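# Arrange all flowers stem-down in a standing vase

## Task

Get every flower into the vase with its stem pointing downward. The vase must still be upright and no stem may be visibly deformed. At the end, release everything and pull the grippers away.

## Robot and tools

Robot: two arms, left_arm and right_arm, each ending in a two-finger gripper. Its fingers extend along the gripper's +z axis and separate along its y axis. The reported gripper point sits between the finger pads, roughly 1 cm short of the tips. Joint ranges (rad), base to wrist: waist -2.618 to 3.054, shoulder 0.000 to 3.142, elbow 0.000 to 3.142 (straight at 2.901), wrist pitch -1.571 to 1.571, wrist yaw -1.571 to 1.571, wrist roll -2.094 to 2.094.

Frames: the scene frame has its origin at table-top height, midway between the nominal bases. +z is up, +x points out over the table, and left_arm is on the +y side (arm names do not match image sides). Calibrated bases: left_arm at (+0.021, +0.330, 0) m, quat_wxyz (+1.000, 0, 0, -0.026); right_arm at (+0.045, -0.296, 0) m, quat_wxyz (+1.000, 0, 0, -0.003). Reported positions, orientations and Hand targets use the scene frame. Commanded offsets use the axes of each arm's own Hand target. Readings may be off by a few cm, more at long reach.

Command row: always 14 numbers, each in [-1, 1], even if one arm stays still. The order is left_arm dx, dy, dz, rx, ry, rz, opening, then right_arm in the same order. dx..rz are an offset, not a pose, measured from that arm's Hand target as it stood when the action or move began. 1.0 equals 0.6 m or 180 degrees. rx, ry, rz form one rotation vector. Opening is absolute: +1 is fully open (0.094 m), -1 is shut. Sending the same offset twice moves the arm twice. To hold an arm in place, send six zeros and its current opening. A 0 in the opening slot shuts it halfway, so repeat the present opening. Each control step clips commanded orientation to within 40 degrees of the measured one.

execute_actions(actions, cameras): actions is a list of actions. Each action is up to 15 rows, one per 1/30 s step. If fewer rows are given, the last row repeats to fill 15 steps. Every row is an offset from the action's starting Hand target. An empty list returns the state plus all images, and the scene number.

move(target, speed, blend, opening_speed, grip_force, blocking, cameras): draws straight paths toward the target. target is one 14-number row or a list of up to 15 rows. Every row is an offset from the same starting Hand targets. speed is the path top speed in m/s, 0.002 to 2.9, default 0.25; turning is capped at twice that in rad/s. Give one value, or one per target. blend is a corner radius in m (0 means stop at each point). opening_speed is how fast openings change, per second on the -1..+1 scale, at least 0.2. grip_force is the finger-pad force cap in N, 10 to 50 (50 is full). Give one value or one per arm; it stays set. Lower caps close slowly. blocking=false returns after about 0.5 s while the motion keeps going. Moves last 0.5 to 10 s and do not avoid obstacles or the other arm. Faster moves lag and stray more and hit harder. Keep paths away from an arm's own base. The result adds a move: line with the ending (done, off_target, moving, held, fault) and limits (paced: the pose was clipped; held: steps were withheld). done means at rest within 10 mm and 2 degrees. It says nothing about contact.

wait(seconds 0..10, cameras): lets time pass with the last commands held. stop(cameras): brakes a running move; braking needs some distance. zoom_image(camera, region [x0, y0, x1, y1] in pixels, at most 504 by 504): enlarges part of the latest image of that camera. finished_scene(scene): ends the current scene, given its number. Call it only once the goal holds without the robot, and call nothing after it in that reply.

Cameras: cam_high (896x504), cam_low (896x504), cam_left_wrist (672x504), cam_right_wrist (672x504). Passing an unknown name voids the call.

Result lines: end_effector_position (m) and end_effector_quat_wxyz; Hand target, the last commanded pose after clipping, which later offsets build on. Grippers often stop short of it. Any new command, even all zeros, asks for it again; if still short, add the gap as an offset. Tool commands gives the present command of each tool. grip_measured is the finger opening on the command scale. It reads up to 2.5 mm wide when empty and somewhat narrower than a part when squeezing. The last Joint positions number per arm is the opening in m. grip_effort_nm is the gripper motor effort, negative closing, with friction and offset. Joint velocities may say within noise. Joint torques are total drive output, positive toward larger joint values, and wrap at ±28 N m on joints 1-3. Step readings list some intermediate positions.

Grasping: pads squeeze with about 50-64 N at full force, and the force jumps to the cap once about 20 N is passed. For flowers, lower grip_force and close slowly with opening_speed so stems are not crushed or bent. Release by commanding an opening clearly above grip_measured.

Avoid: dropping flowers, or releasing them while they still move. Avoid knocking the vase over and pushing anything off the table. Do not strike the table or fixed things hard. Keep the arms from touching or gripping each other, and keep strain off the wrist camera cables. A stalled arm keeps pushing; command its target back past the gripper. Motor heat builds from holding loads, reaching far or pushing. MOTOR HOT appears at 75 °C. At 90 °C an OVER-TEMPERATURE FAULT folds that arm away for good, and at 100 °C it goes limp. Loose objects may occasionally get nudged by outside pushes.

Each tool is called after "Request:" by a JSON object that holds its "api" and its "payload", one argument or row to a line.

## Session

Request:
{"api": "execute_actions", "payload": {
  "actions": []
}}

Scene clock: 0.00 s.
left_arm: end_effector_position=(+0.4102, +0.3670, +0.0901) grip_measured=+1.000 grip_effort_nm=n/a end_effector_quat_wxyz=(+0.554, -0.099, +0.820, +0.104) | right_arm: end_effector_position=(+0.4383, -0.2833, +0.0803) grip_measured=+1.000 grip_effort_nm=n/a end_effector_quat_wxyz=(+0.542, -0.001, +0.837, -0.075)
Joint positions: left_arm=[0.003 1.519 0.395 0.729 -0.328 -0.069 0.094] | right_arm=[0.148 1.544 0.41 0.705 0.256 -0.023 0.094]
Joint velocities: within noise
Joint torques (N m): no reading
Heat: left arm: 32 °C; right arm: 35 °C.
Hand target: left_arm +0.4145, +0.3668, +0.1000; +0.566, -0.101, +0.812, +0.102 | right_arm +0.4434, -0.2826, +0.0922; +0.557, +0.002, +0.827, -0.073
Tool commands: left_gripper/opening=+1.0 right_gripper/opening=+1.0

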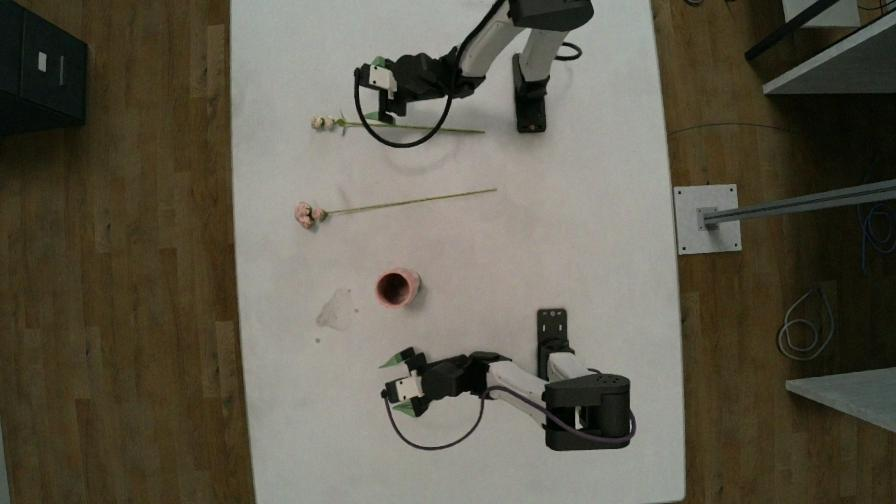

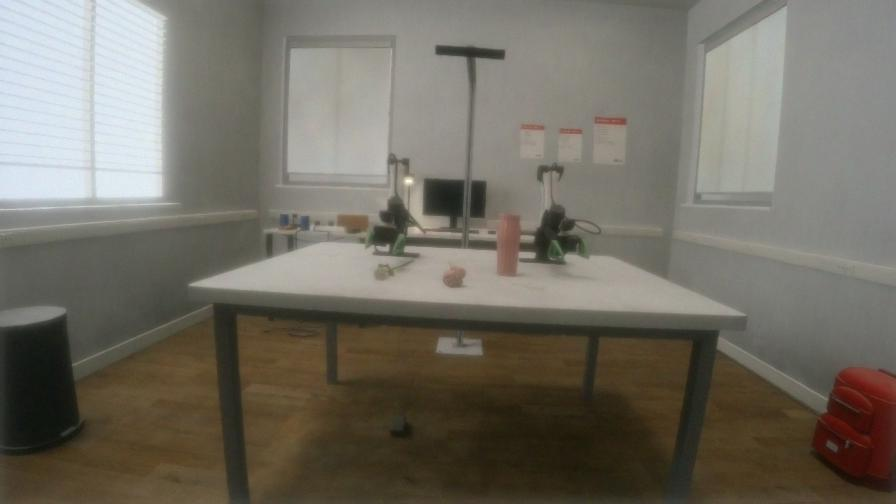

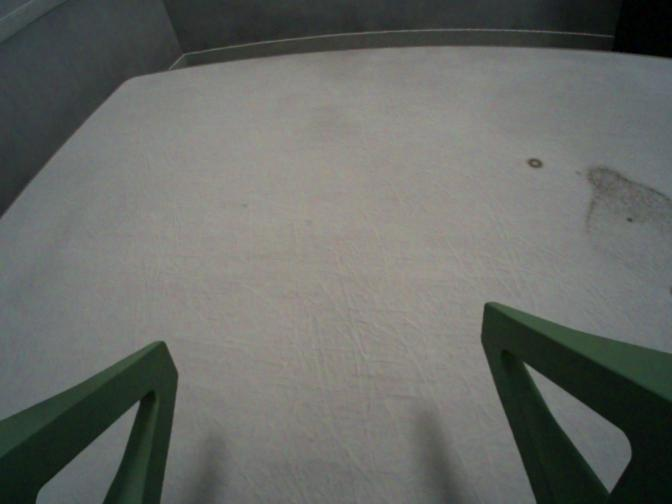

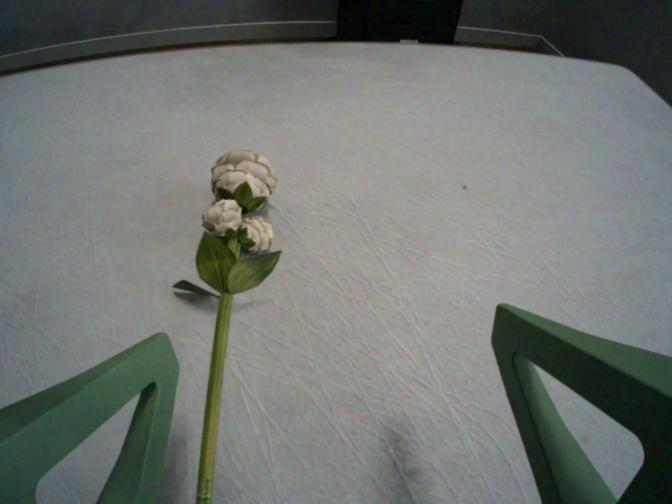

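Request:
{"api": "move", "payload": {
  "target": [0,0,0,0,0,0,1,-0.08,0.056,-0.08,-0.028,0.379,0.029,1],
  "speed": 0.5,
  "cameras": ["all"]
}}

Request:
{"api": "zoom_image", "payload": {
  "camera": "cam_low",
  "region": [340, 180, 600, 320]
}}

Request:
{"api": "zoom_image", "payload": {
  "camera": "cam_high",
  "region": [280, 60, 560, 330]
}}

Scene clock: 18.00 s.
left_arm: end_effector_position=(+0.4102, +0.3670, +0.0901) grip_measured=+1.000 grip_effort_nm=-0.01 end_effector_quat_wxyz=(+0.554, -0.099, +0.820, +0.104) | right_arm: end_effector_position=(+0.4134, -0.2400, +0.1453) grip_measured=+1.000 grip_effort_nm=-0.02 end_effector_quat_wxyz=(-0.008, +0.047, +0.999, -0.010)
Joint positions: left_arm=[0.003 1.519 0.395 0.729 -0.328 -0.069 0.094] | right_arm=[0.162 1.995 1.91 -1.506 0.016 0.251 0.094]
Joint torques (N m): left_arm=[0.32 -6.17 6.12 2.16 -0.01 0.01] | right_arm=[-1.01 -8.29 8.88 0.32 -0.08 0.15]
Heat: left arm: 34 °C; right arm: 38 °C.
Hand target: left_arm +0.4145, +0.3668, +0.1000; +0.566, -0.101, +0.812, +0.102 | right_arm +0.4202, -0.2398, +0.1503; +0.000, +0.055, +0.998, -0.001
Off the commanded pose: left_arm 0.011 m, 2 deg | right_arm 0.008 m, 2 deg.
move: off_target (left_arm)

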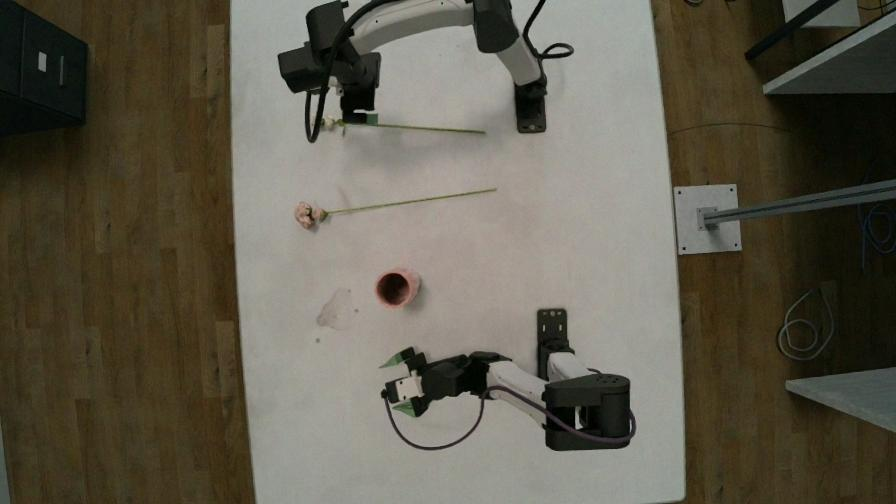

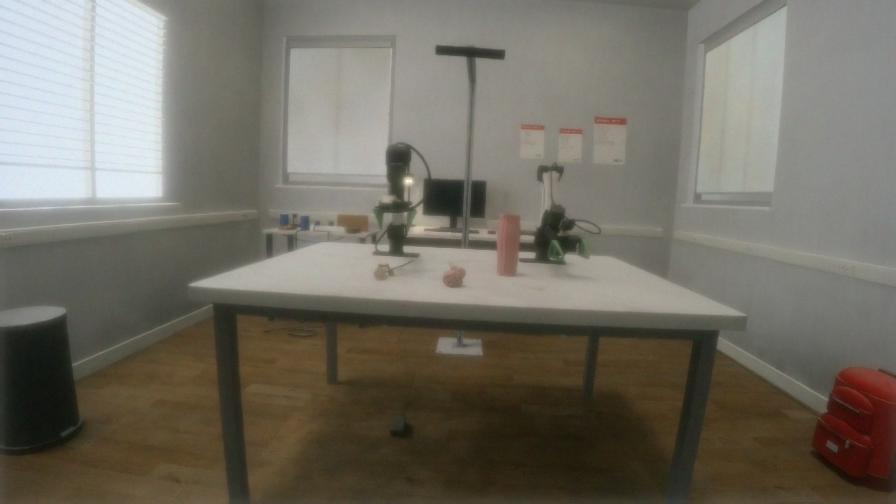

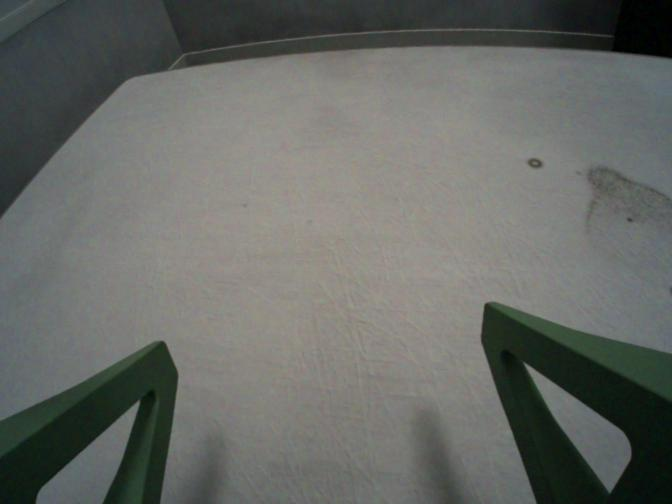

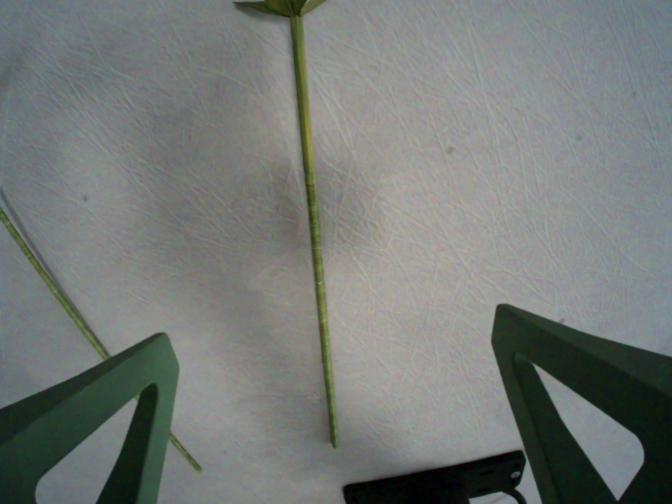

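Scaled by 1.938.

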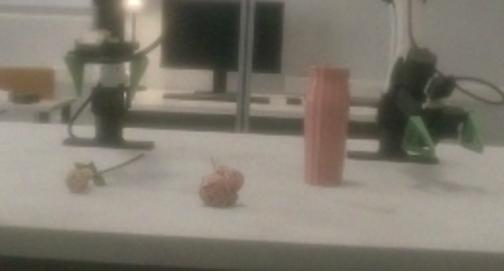

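Scaled by 1.800.

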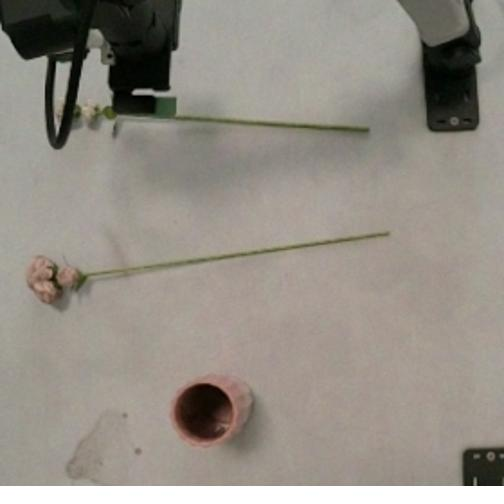

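Request:
{"api": "move", "payload": {
  "target": [0,0,0,0,0,0,1,0,0,0.198,0,0,0,0.3],
  "cameras": ["cam_right_wrist","cam_high","cam_low"]
}}

Request:
{"api": "zoom_image", "payload": {
  "camera": "cam_low",
  "region": [340, 180, 600, 320]
}}

Scene clock: 26.43 s.
left_arm: end_effector_position=(+0.4102, +0.3670, +0.0901) grip_measured=+1.000 grip_effort_nm=-0.01 end_effector_quat_wxyz=(+0.554, -0.099, +0.820, +0.104) | right_arm: end_effector_position=(+0.4193, -0.2390, +0.0343) grip_measured=+0.302 grip_effort_nm=-0.10 end_effector_quat_wxyz=(+0.000, +0.047, +0.999, -0.008)
Joint positions: left_arm=[0.003 1.519 0.395 0.729 -0.328 -0.069 0.094] | right_arm=[0.162 2.03 1.517 -1.062 0.015 0.251 0.061]
Joint torques (N m): left_arm=[0.34 -6.15 6.09 2.16 -0.02 0.01] | right_arm=[-1.03 -9.26 4.98 0.56 -0.08 0.15]
Heat: left arm: 34 °C; right arm: 39 °C.
Hand target: left_arm +0.4145, +0.3668, +0.1000; +0.566, -0.101, +0.812, +0.102 | right_arm +0.4202, -0.2399, +0.0314; +0.000, +0.055, +0.998, -0.001
Off the commanded pose: left_arm 0.011 m, 2 deg | right_arm 0.003 m, 1 deg.
move: off_target (left_arm)
Images, in order (width x height): cam_high 896x504, cam_low 896x504, cam_right_wrist 672x504.

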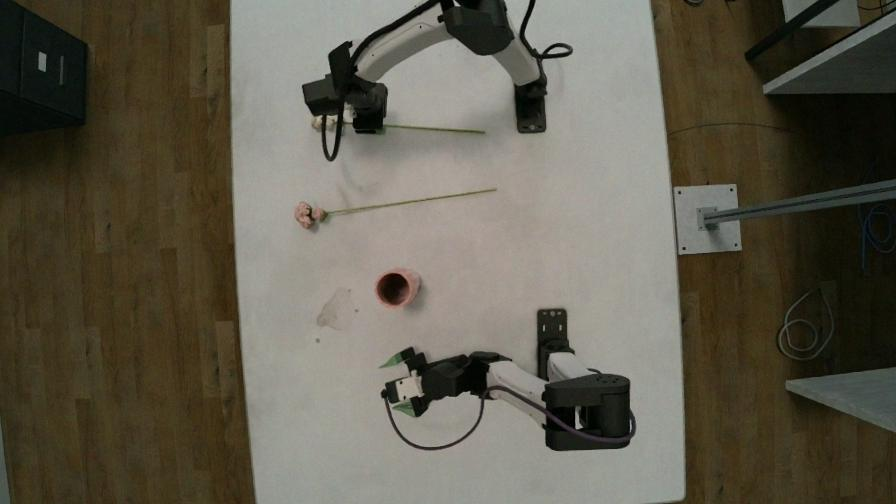

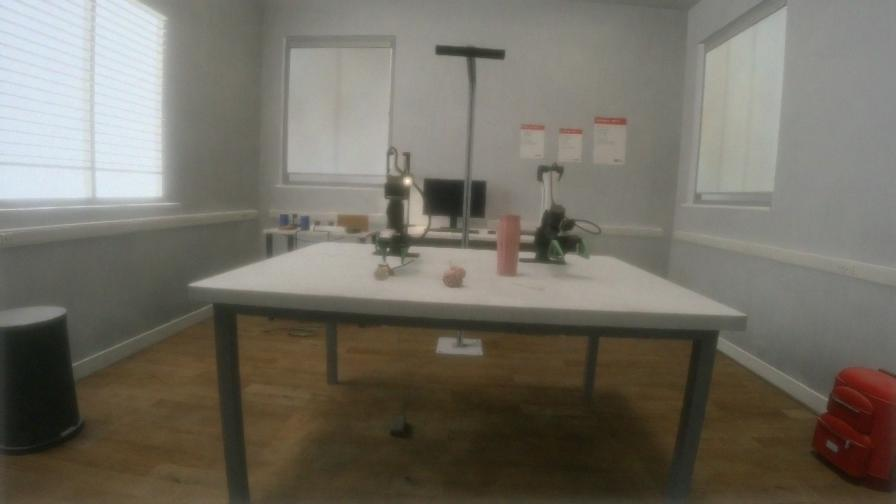

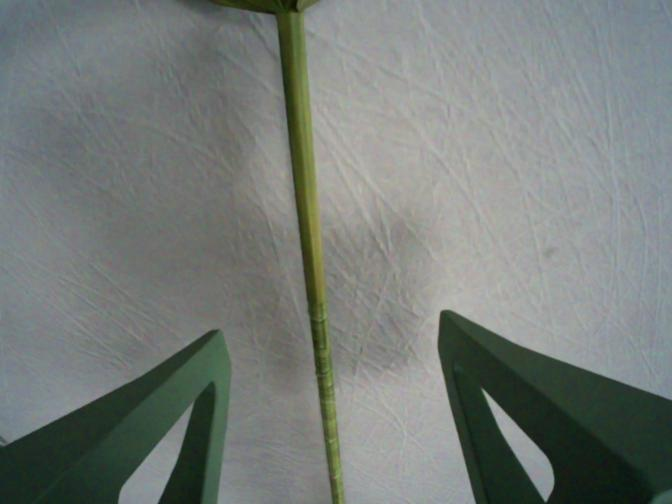

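Scaled by 1.938.

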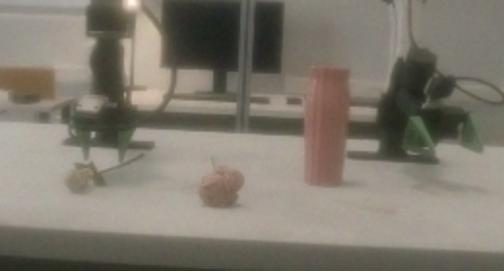

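Request:
{"api": "move", "payload": {
  "target": [
    [0,0,0,0,0,0,1,0,0.008,0.024,0,0,0,0.3],
    [0,0,0,0,0,0,1,0,0.008,0.026,0,0,0,-0.95]
  ],
  "speed": 0.1,
  "grip_force": 25,
  "cameras": ["cam_right_wrist"]
}}

Scene clock: 34.50 s.
left_arm: end_effector_position=(+0.4102, +0.3670, +0.0901) grip_measured=+1.000 grip_effort_nm=-0.01 end_effector_quat_wxyz=(+0.554, -0.099, +0.820, +0.104) | right_arm: end_effector_position=(+0.4230, -0.2384, +0.0231) grip_measured=-0.948 grip_effort_nm=-0.10 end_effector_quat_wxyz=(+0.006, +0.052, +0.999, -0.006)
Joint positions: left_arm=[0.003 1.519 0.395 0.729 -0.328 -0.069 0.094] | right_arm=[0.162 2.044 1.492 -1.009 0.015 0.261 0.002]
Joint torques (N m): left_arm=[0.36 -6.19 6.11 2.18 -0.02 0.01] | right_arm=[0.17 -8.59 4.56 0.57 -0.08 0.16]
Heat: left arm: 34 °C; right arm: 41 °C.
Hand target: left_arm +0.4145, +0.3668, +0.1000; +0.566, -0.101, +0.812, +0.102 | right_arm +0.4207, -0.2351, +0.0158; +0.000, +0.055, +0.998, -0.001
Off the commanded pose: left_arm 0.011 m, 2 deg | right_arm 0.008 m, 1 deg.
grip_force (N): 25, 25
move: off_target (left_arm)
Images, in order (width x height): cam_right_wrist 672x504.

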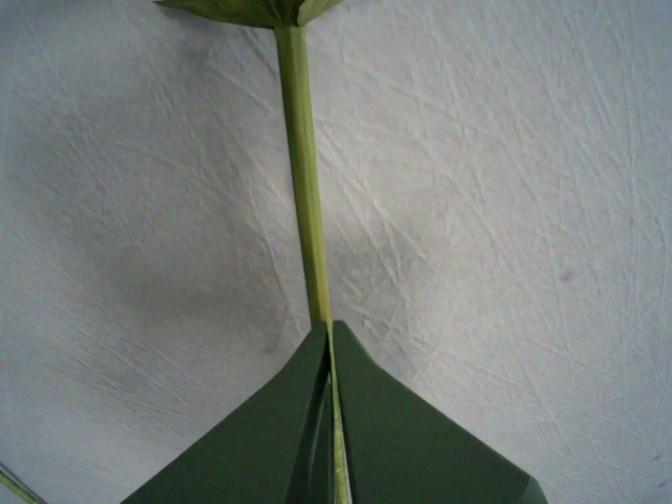

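Request:
{"api": "move", "payload": {
  "target": [0,0,0,0,0,0,1,0,0,0,0,0,0,0.1]
}}

Request:
{"api": "move", "payload": {
  "target": [0,0,0,0,0,0,1,0.002,0,0.02,0,0,0,0.1],
  "speed": 0.1,
  "cameras": ["cam_right_wrist","cam_low"]
}}

Request:
{"api": "zoom_image", "payload": {
  "camera": "cam_low",
  "region": [350, 210, 450, 290]
}}

Scene clock: 37.37 s.
left_arm: end_effector_position=(+0.4102, +0.3670, +0.0901) grip_measured=+1.000 grip_effort_nm=-0.01 end_effector_quat_wxyz=(+0.554, -0.099, +0.820, +0.104) | right_arm: end_effector_position=(+0.4230, -0.2384, +0.0231) grip_measured=+0.098 grip_effort_nm=0.07 end_effector_quat_wxyz=(+0.006, +0.053, +0.999, -0.006)
Joint positions: left_arm=[0.003 1.519 0.395 0.729 -0.328 -0.069 0.094] | right_arm=[0.162 2.044 1.492 -1.009 0.015 0.262 0.052]
Joint torques (N m): left_arm=[0.35 -6.15 6.12 2.17 0 0.01] | right_arm=[0.17 -8.59 4.56 0.57 -0.08 0.15]
Heat: left arm: 34 °C; right arm: 42 °C.
Hand target: left_arm +0.4145, +0.3668, +0.1000; +0.566, -0.101, +0.812, +0.102 | right_arm +0.4207, -0.2351, +0.0158; +0.000, +0.055, +0.998, -0.001
Off the commanded pose: left_arm 0.011 m, 2 deg | right_arm 0.008 m, 1 deg.
grip_force (N): 25, 25
move: off_target (left_arm)

Scene clock: 38.33 s.
left_arm: end_effector_position=(+0.4102, +0.3670, +0.0901) grip_measured=+1.000 grip_effort_nm=-0.01 end_effector_quat_wxyz=(+0.554, -0.099, +0.820, +0.104) | right_arm: end_effector_position=(+0.4210, -0.2387, +0.0100) grip_measured=+0.098 grip_effort_nm=0.07 end_effector_quat_wxyz=(+0.004, +0.053, +0.999, -0.007)
Joint positions: left_arm=[0.003 1.519 0.395 0.729 -0.328 -0.069 0.094] | right_arm=[0.162 2.057 1.456 -0.965 0.015 0.263 0.052]
Joint torques (N m): left_arm=[0.34 -6.17 6.11 2.16 -0.01 0.02] | right_arm=[0.25 -8.66 4.72 0.56 -0.08 0.15]
Heat: left arm: 34 °C; right arm: 42 °C.
Hand target: left_arm +0.4145, +0.3668, +0.1000; +0.566, -0.101, +0.812, +0.102 | right_arm +0.4195, -0.2350, +0.0038; +0.000, +0.055, +0.998, -0.001
Off the commanded pose: left_arm 0.011 m, 2 deg | right_arm 0.007 m, 1 deg.
grip_force (N): 25, 25
move: off_target (left_arm)
Images, in order (width x height): cam_low 896x504, cam_right_wrist 672x504.

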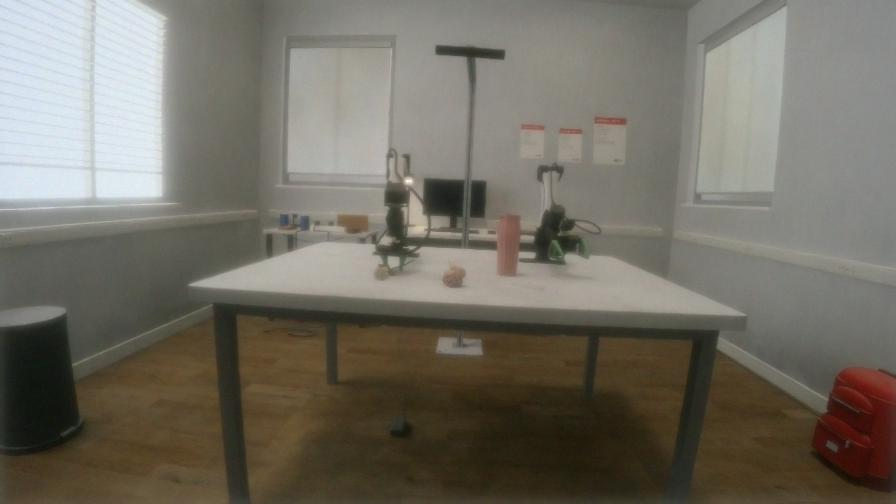

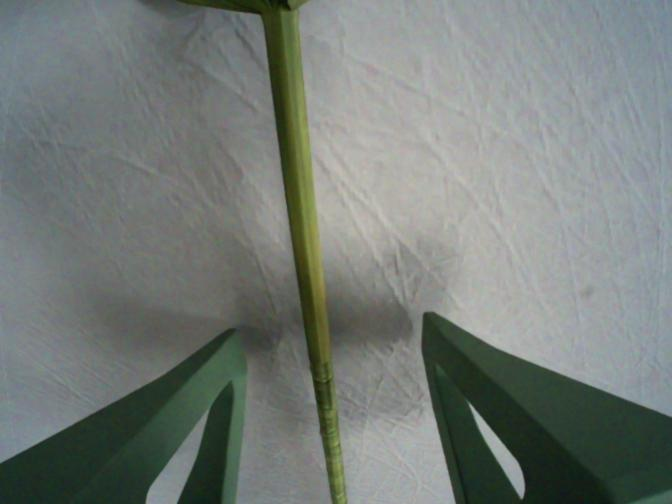

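Scaled by 5.040.

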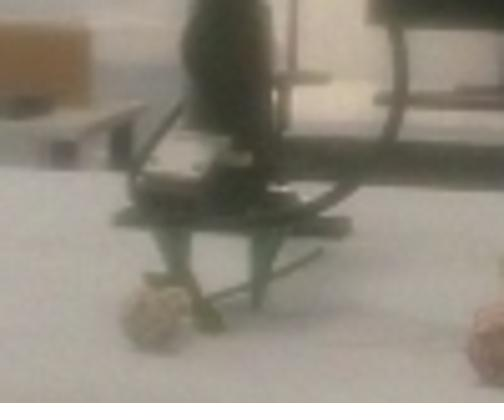

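Request:
{"api": "move", "payload": {
  "target": [0,0,0,0,0,0,1,0,0,0,0,0,0,-0.95],
  "cameras": ["cam_right_wrist"]
}}

Scene clock: 42.30 s.
left_arm: end_effector_position=(+0.4102, +0.3670, +0.0901) grip_measured=+1.000 grip_effort_nm=0.00 end_effector_quat_wxyz=(+0.554, -0.099, +0.820, +0.104) | right_arm: end_effector_position=(+0.4211, -0.2386, +0.0100) grip_measured=-0.879 grip_effort_nm=-0.53 end_effector_quat_wxyz=(+0.004, +0.053, +0.999, -0.007)
Joint positions: left_arm=[0.003 1.519 0.395 0.729 -0.328 -0.069 0.094] | right_arm=[0.162 2.057 1.456 -0.964 0.015 0.263 0.006]
Joint torques (N m): left_arm=[0.38 -6.16 6.12 2.16 -0.01 0.01] | right_arm=[0.27 -8.69 4.74 0.57 -0.07 0.16]
Heat: left arm: 34 °C; right arm: 42 °C.
Hand target: left_arm +0.4145, +0.3668, +0.1000; +0.566, -0.101, +0.812, +0.102 | right_arm +0.4195, -0.2351, +0.0038; +0.000, +0.055, +0.998, -0.001
Off the commanded pose: left_arm 0.011 m, 2 deg | right_arm 0.007 m, 1 deg.
grip_force (N): 25, 25
move: off_target (left_arm)
Images, in order (width x height): cam_right_wrist 672x504.

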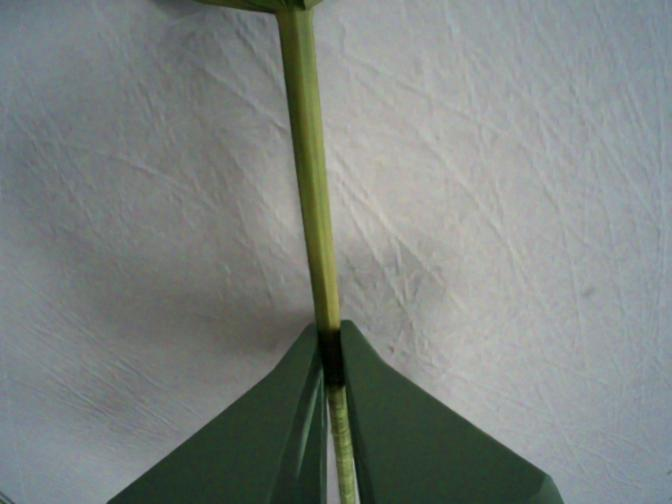

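Request:
{"api": "move", "payload": {
  "target": [
    [0,0,0,0,0,0,1,0,0,-0.46,0,0,0,-0.95],
    [0,0,0,0,0,0,1,0.049,0.137,-0.827,-0.1146,-0.4903,-0.1146,-0.95],
    [0,0,0,0,0,0,1,0.136,0.547,-0.827,-0.2438,-0.4557,-0.2438,-0.95]
  ],
  "speed": [0.25,0.4,0.3],
  "blend": [0.05,0.05,0],
  "cameras": ["all"]
}}

Request:
{"api": "zoom_image", "payload": {
  "camera": "cam_low",
  "region": [380, 100, 620, 300]
}}

Request:
{"api": "zoom_image", "payload": {
  "camera": "cam_high",
  "region": [300, 100, 560, 330]
}}

Scene clock: 53.07 s.
left_arm: end_effector_position=(+0.4102, +0.3670, +0.0901) grip_measured=+1.000 grip_effort_nm=-0.01 end_effector_quat_wxyz=(+0.554, -0.099, +0.820, +0.104) | right_arm: end_effector_position=(+0.3786, +0.0995, +0.4769) grip_measured=-0.880 grip_effort_nm=-0.59 end_effector_quat_wxyz=(+0.624, -0.300, +0.662, +0.286)
Joint positions: left_arm=[0.003 1.519 0.395 0.729 -0.328 -0.069 0.094] | right_arm=[0.881 1.666 1.898 -0.289 0.021 0.006 0.006]
Joint torques (N m): left_arm=[0.38 -6.15 6.08 2.16 -0.01 0.01] | right_arm=[0.1 -7.05 10.26 2.38 -0.11 -0.02]
Heat: left arm: 35 °C; right arm: 43 °C.
Hand target: left_arm +0.4145, +0.3668, +0.1000; +0.566, -0.101, +0.812, +0.102 | right_arm +0.3748, +0.1007, +0.4996; +0.641, -0.299, +0.641, +0.298
Off the commanded pose: left_arm 0.011 m, 2 deg | right_arm 0.023 m, 3 deg.
grip_force (N): 25, 25
move: off_target (left_arm, right_arm)

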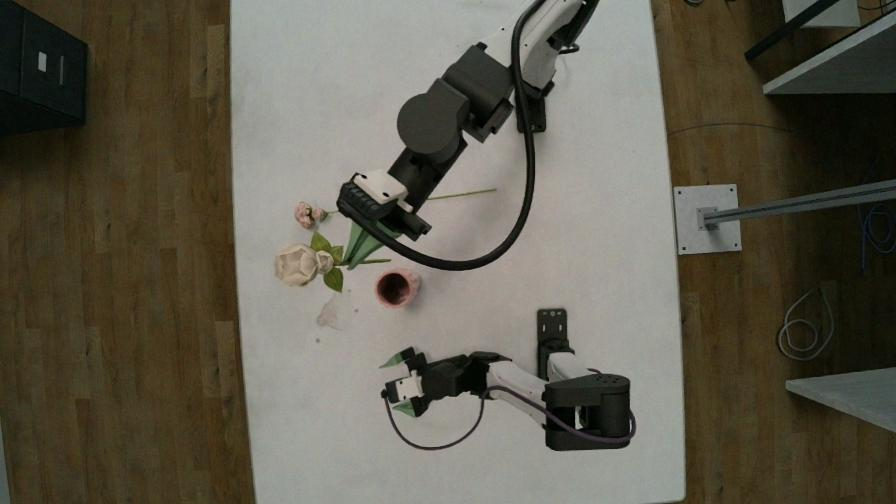

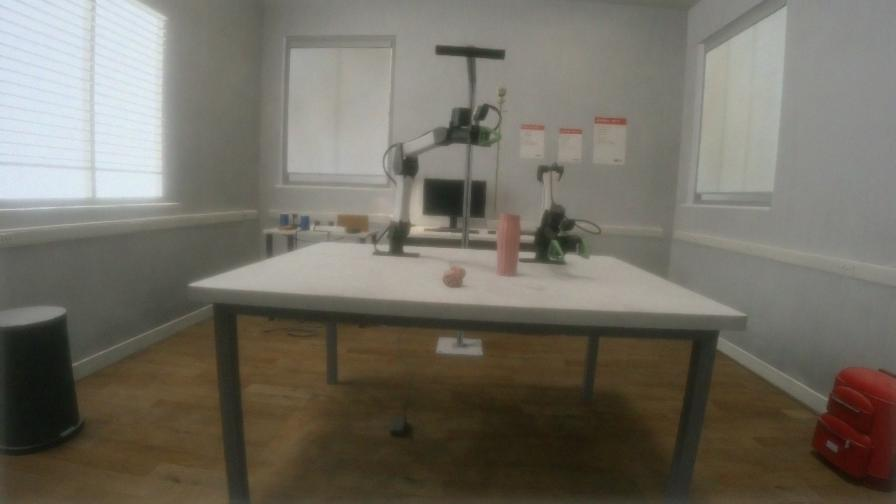

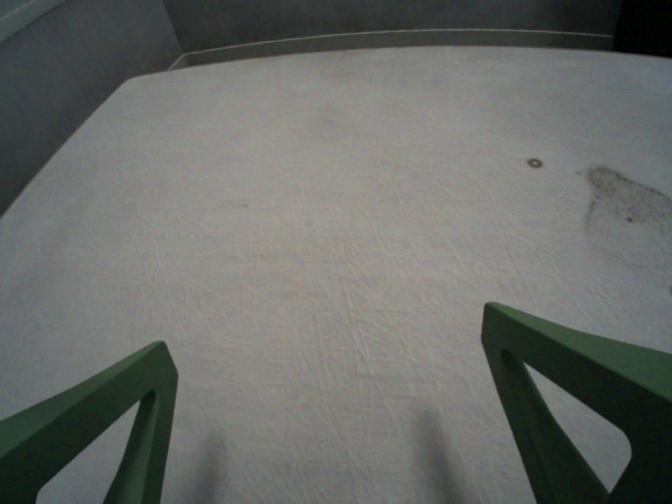

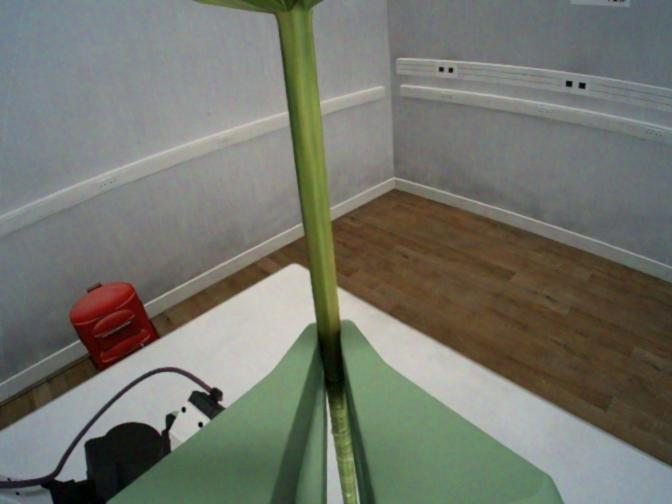

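Scaled by 2.100.

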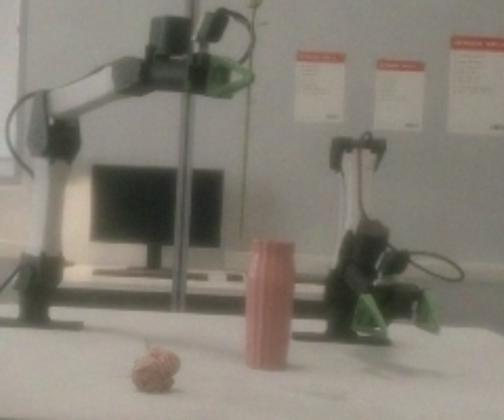

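Scaled by 1.938.

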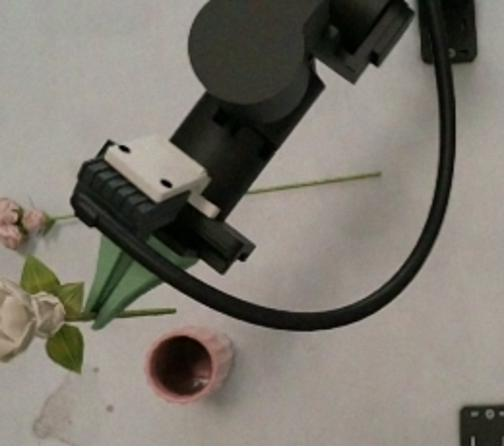

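Request:
{"api": "move", "payload": {
  "target": [
    [0,0,0,0,0,0,1,-0.045,0,0,0,0,0,-0.95],
    [0,0,0,0,0,0,1,-0.05,0.072,0.06,0,0,0,-0.95]
  ],
  "blend": [0.01,0],
  "cameras": ["cam_high","cam_low"]
}}

Request:
{"api": "zoom_image", "payload": {
  "camera": "cam_low",
  "region": [440, 80, 570, 290]
}}

Request:
{"api": "zoom_image", "payload": {
  "camera": "cam_high",
  "region": [350, 230, 450, 330]
}}

Scene clock: 58.27 s.
left_arm: end_effector_position=(+0.4102, +0.3670, +0.0901) grip_measured=+1.000 grip_effort_nm=-0.01 end_effector_quat_wxyz=(+0.554, -0.099, +0.820, +0.104) | right_arm: end_effector_position=(+0.3639, +0.1625, +0.5098) grip_measured=-0.880 grip_effort_nm=-0.59 end_effector_quat_wxyz=(+0.622, -0.312, +0.654, +0.296)
Joint positions: left_arm=[0.003 1.519 0.395 0.729 -0.328 -0.069 0.094] | right_arm=[1.001 1.961 2.433 -0.523 0.107 0.004 0.006]
Joint torques (N m): left_arm=[0.36 -6.17 6.06 2.17 -0.02 0.01] | right_arm=[-0.47 -8.85 9.11 2.32 0.15 0.01]
Heat: left arm: 35 °C; right arm: 43 °C.
Hand target: left_arm +0.4145, +0.3668, +0.1000; +0.566, -0.101, +0.812, +0.102 | right_arm +0.3650, +0.1562, +0.5294; +0.641, -0.299, +0.641, +0.298
Off the commanded pose: left_arm 0.011 m, 2 deg | right_arm 0.021 m, 3 deg.
grip_force (N): 25, 25
move: off_target (left_arm, right_arm)
Images, in order (width x height): cam_high 896x504, cam_low 896x504.

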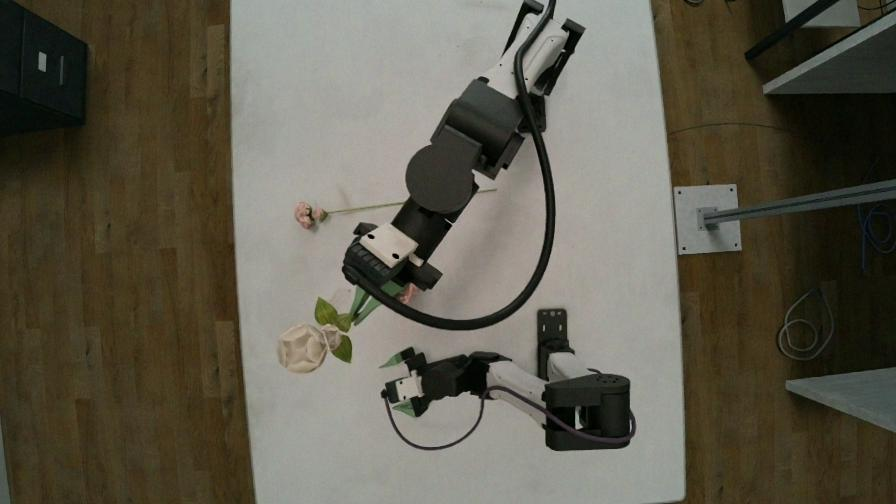

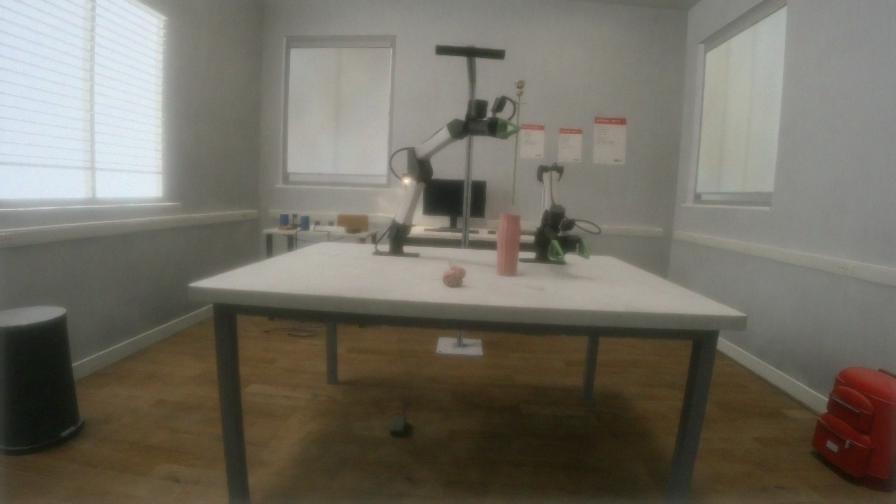

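Scaled by 2.400.

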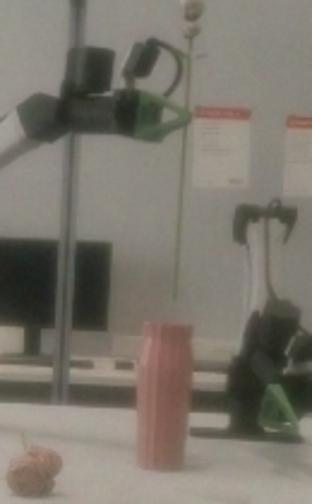

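Scaled by 5.040.

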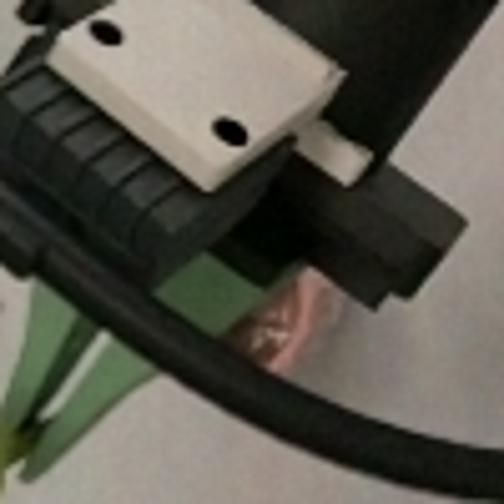

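Request:
{"api": "move", "payload": {
  "target": [0,0,0,0,0,0,1,0.008,-0.015,-0.033,0,-0.019,0,-0.95],
  "cameras": ["cam_high","cam_low"]
}}

Request:
{"api": "zoom_image", "payload": {
  "camera": "cam_low",
  "region": [440, 80, 570, 290]
}}

Request:
{"api": "zoom_image", "payload": {
  "camera": "cam_high",
  "region": [350, 230, 450, 330]
}}

Scene clock: 63.70 s.
left_arm: end_effector_position=(+0.4102, +0.3670, +0.0901) grip_measured=+1.000 grip_effort_nm=-0.01 end_effector_quat_wxyz=(+0.554, -0.099, +0.820, +0.104) | right_arm: end_effector_position=(+0.3628, +0.1512, +0.4955) grip_measured=-0.880 grip_effort_nm=-0.59 end_effector_quat_wxyz=(+0.636, -0.303, +0.644, +0.298)
Joint positions: left_arm=[0.003 1.519 0.395 0.729 -0.328 -0.069 0.094] | right_arm=[0.991 1.819 2.118 -0.313 0.107 0 0.006]
Joint torques (N m): left_arm=[0.35 -6.15 6.09 2.17 -0.02 0.01] | right_arm=[-1.29 -11.58 6.45 2.5 -0.01 -0.03]
Heat: left arm: 36 °C; right arm: 44 °C.
Hand target: left_arm +0.4145, +0.3668, +0.1000; +0.566, -0.101, +0.812, +0.102 | right_arm +0.3591, +0.1352, +0.5248; +0.660, -0.290, +0.622, +0.307
Off the commanded pose: left_arm 0.011 m, 2 deg | right_arm 0.033 m, 4 deg.
grip_force (N): 25, 25
move: off_target (left_arm, right_arm)
Images, in order (width x height): cam_high 896x504, cam_low 896x504.

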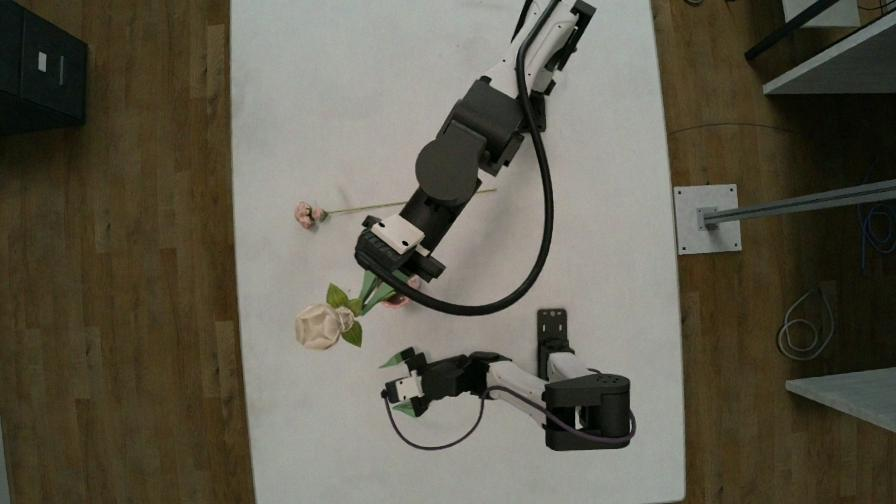

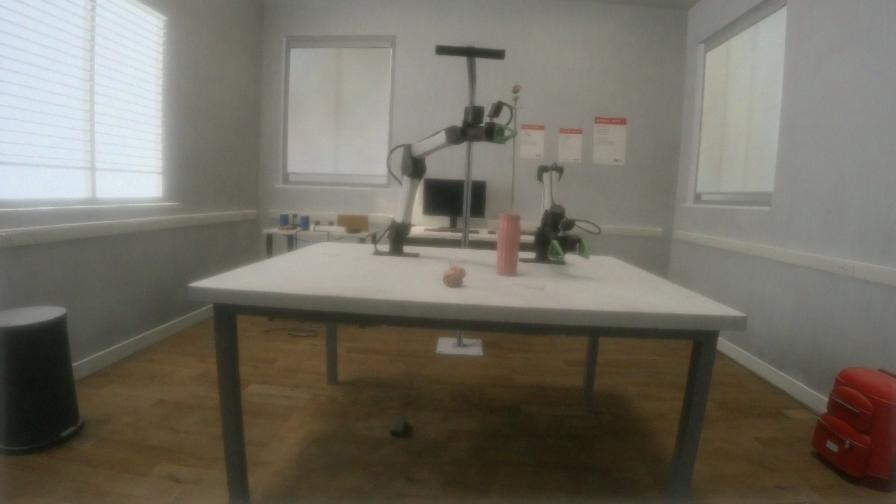

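Scaled by 2.400.

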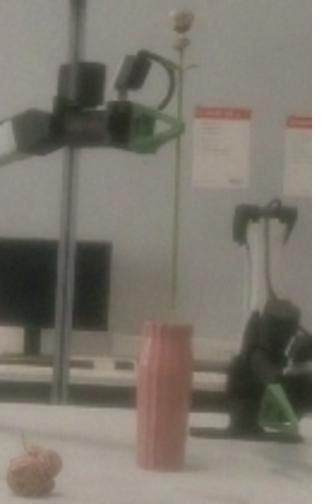

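Scaled by 5.040.

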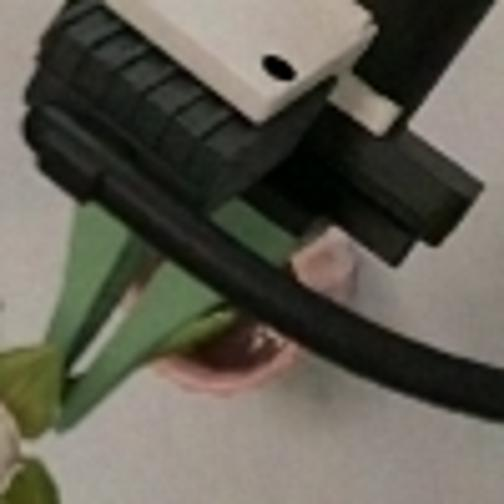

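Request:
{"api": "move", "payload": {
  "target": [0,0,0,0,0,0,1,0.17,-0.008,-0.022,0,0,0,-0.95],
  "speed": 0.15,
  "cameras": ["cam_high","cam_low"]
}}

Request:
{"api": "zoom_image", "payload": {
  "camera": "cam_low",
  "region": [440, 80, 570, 290]
}}

Request:
{"api": "zoom_image", "payload": {
  "camera": "cam_high",
  "region": [350, 230, 450, 330]
}}

Scene clock: 68.53 s.
left_arm: end_effector_position=(+0.4102, +0.3670, +0.0901) grip_measured=+1.000 grip_effort_nm=-0.01 end_effector_quat_wxyz=(+0.554, -0.099, +0.820, +0.104) | right_arm: end_effector_position=(+0.3633, +0.1386, +0.3926) grip_measured=-0.880 grip_effort_nm=-0.59 end_effector_quat_wxyz=(+0.637, -0.300, +0.646, +0.294)
Joint positions: left_arm=[0.003 1.519 0.395 0.729 -0.328 -0.069 0.094] | right_arm=[0.976 1.646 1.484 0.146 0.103 0 0.006]
Joint torques (N m): left_arm=[0.34 -6.19 6.06 2.17 -0.01 0.01] | right_arm=[-1.01 -11.34 6.9 2.52 -0.09 -0.02]
Heat: left arm: 36 °C; right arm: 46 °C.
Hand target: left_arm +0.4145, +0.3668, +0.1000; +0.566, -0.101, +0.812, +0.102 | right_arm +0.3582, +0.1266, +0.4220; +0.660, -0.290, +0.622, +0.307
Off the commanded pose: left_arm 0.011 m, 2 deg | right_arm 0.032 m, 4 deg.
grip_force (N): 25, 25
move: off_target (left_arm, right_arm)
Images, in order (width x height): cam_high 896x504, cam_low 896x504.

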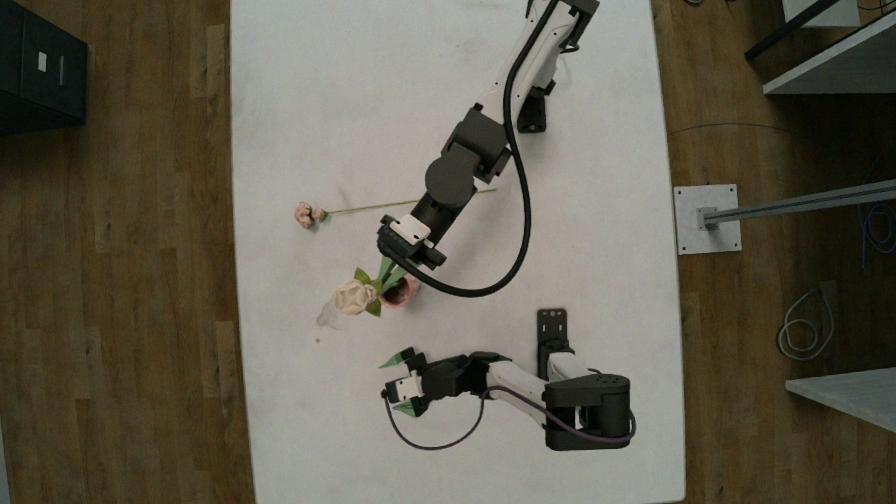

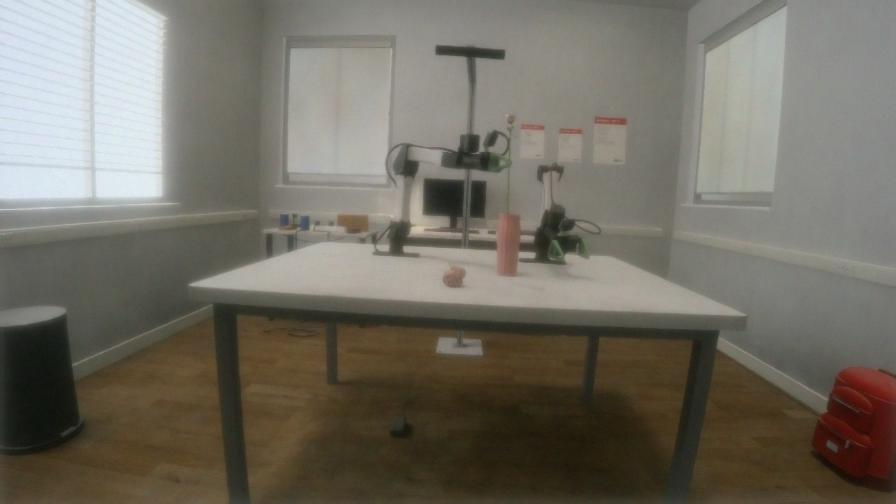

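Scaled by 2.400.

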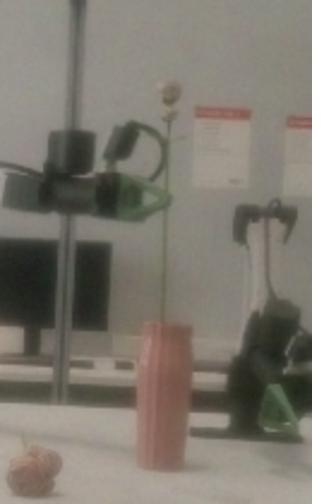

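Scaled by 5.040.

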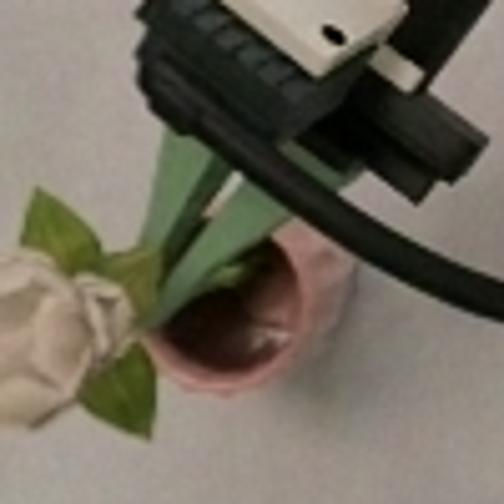

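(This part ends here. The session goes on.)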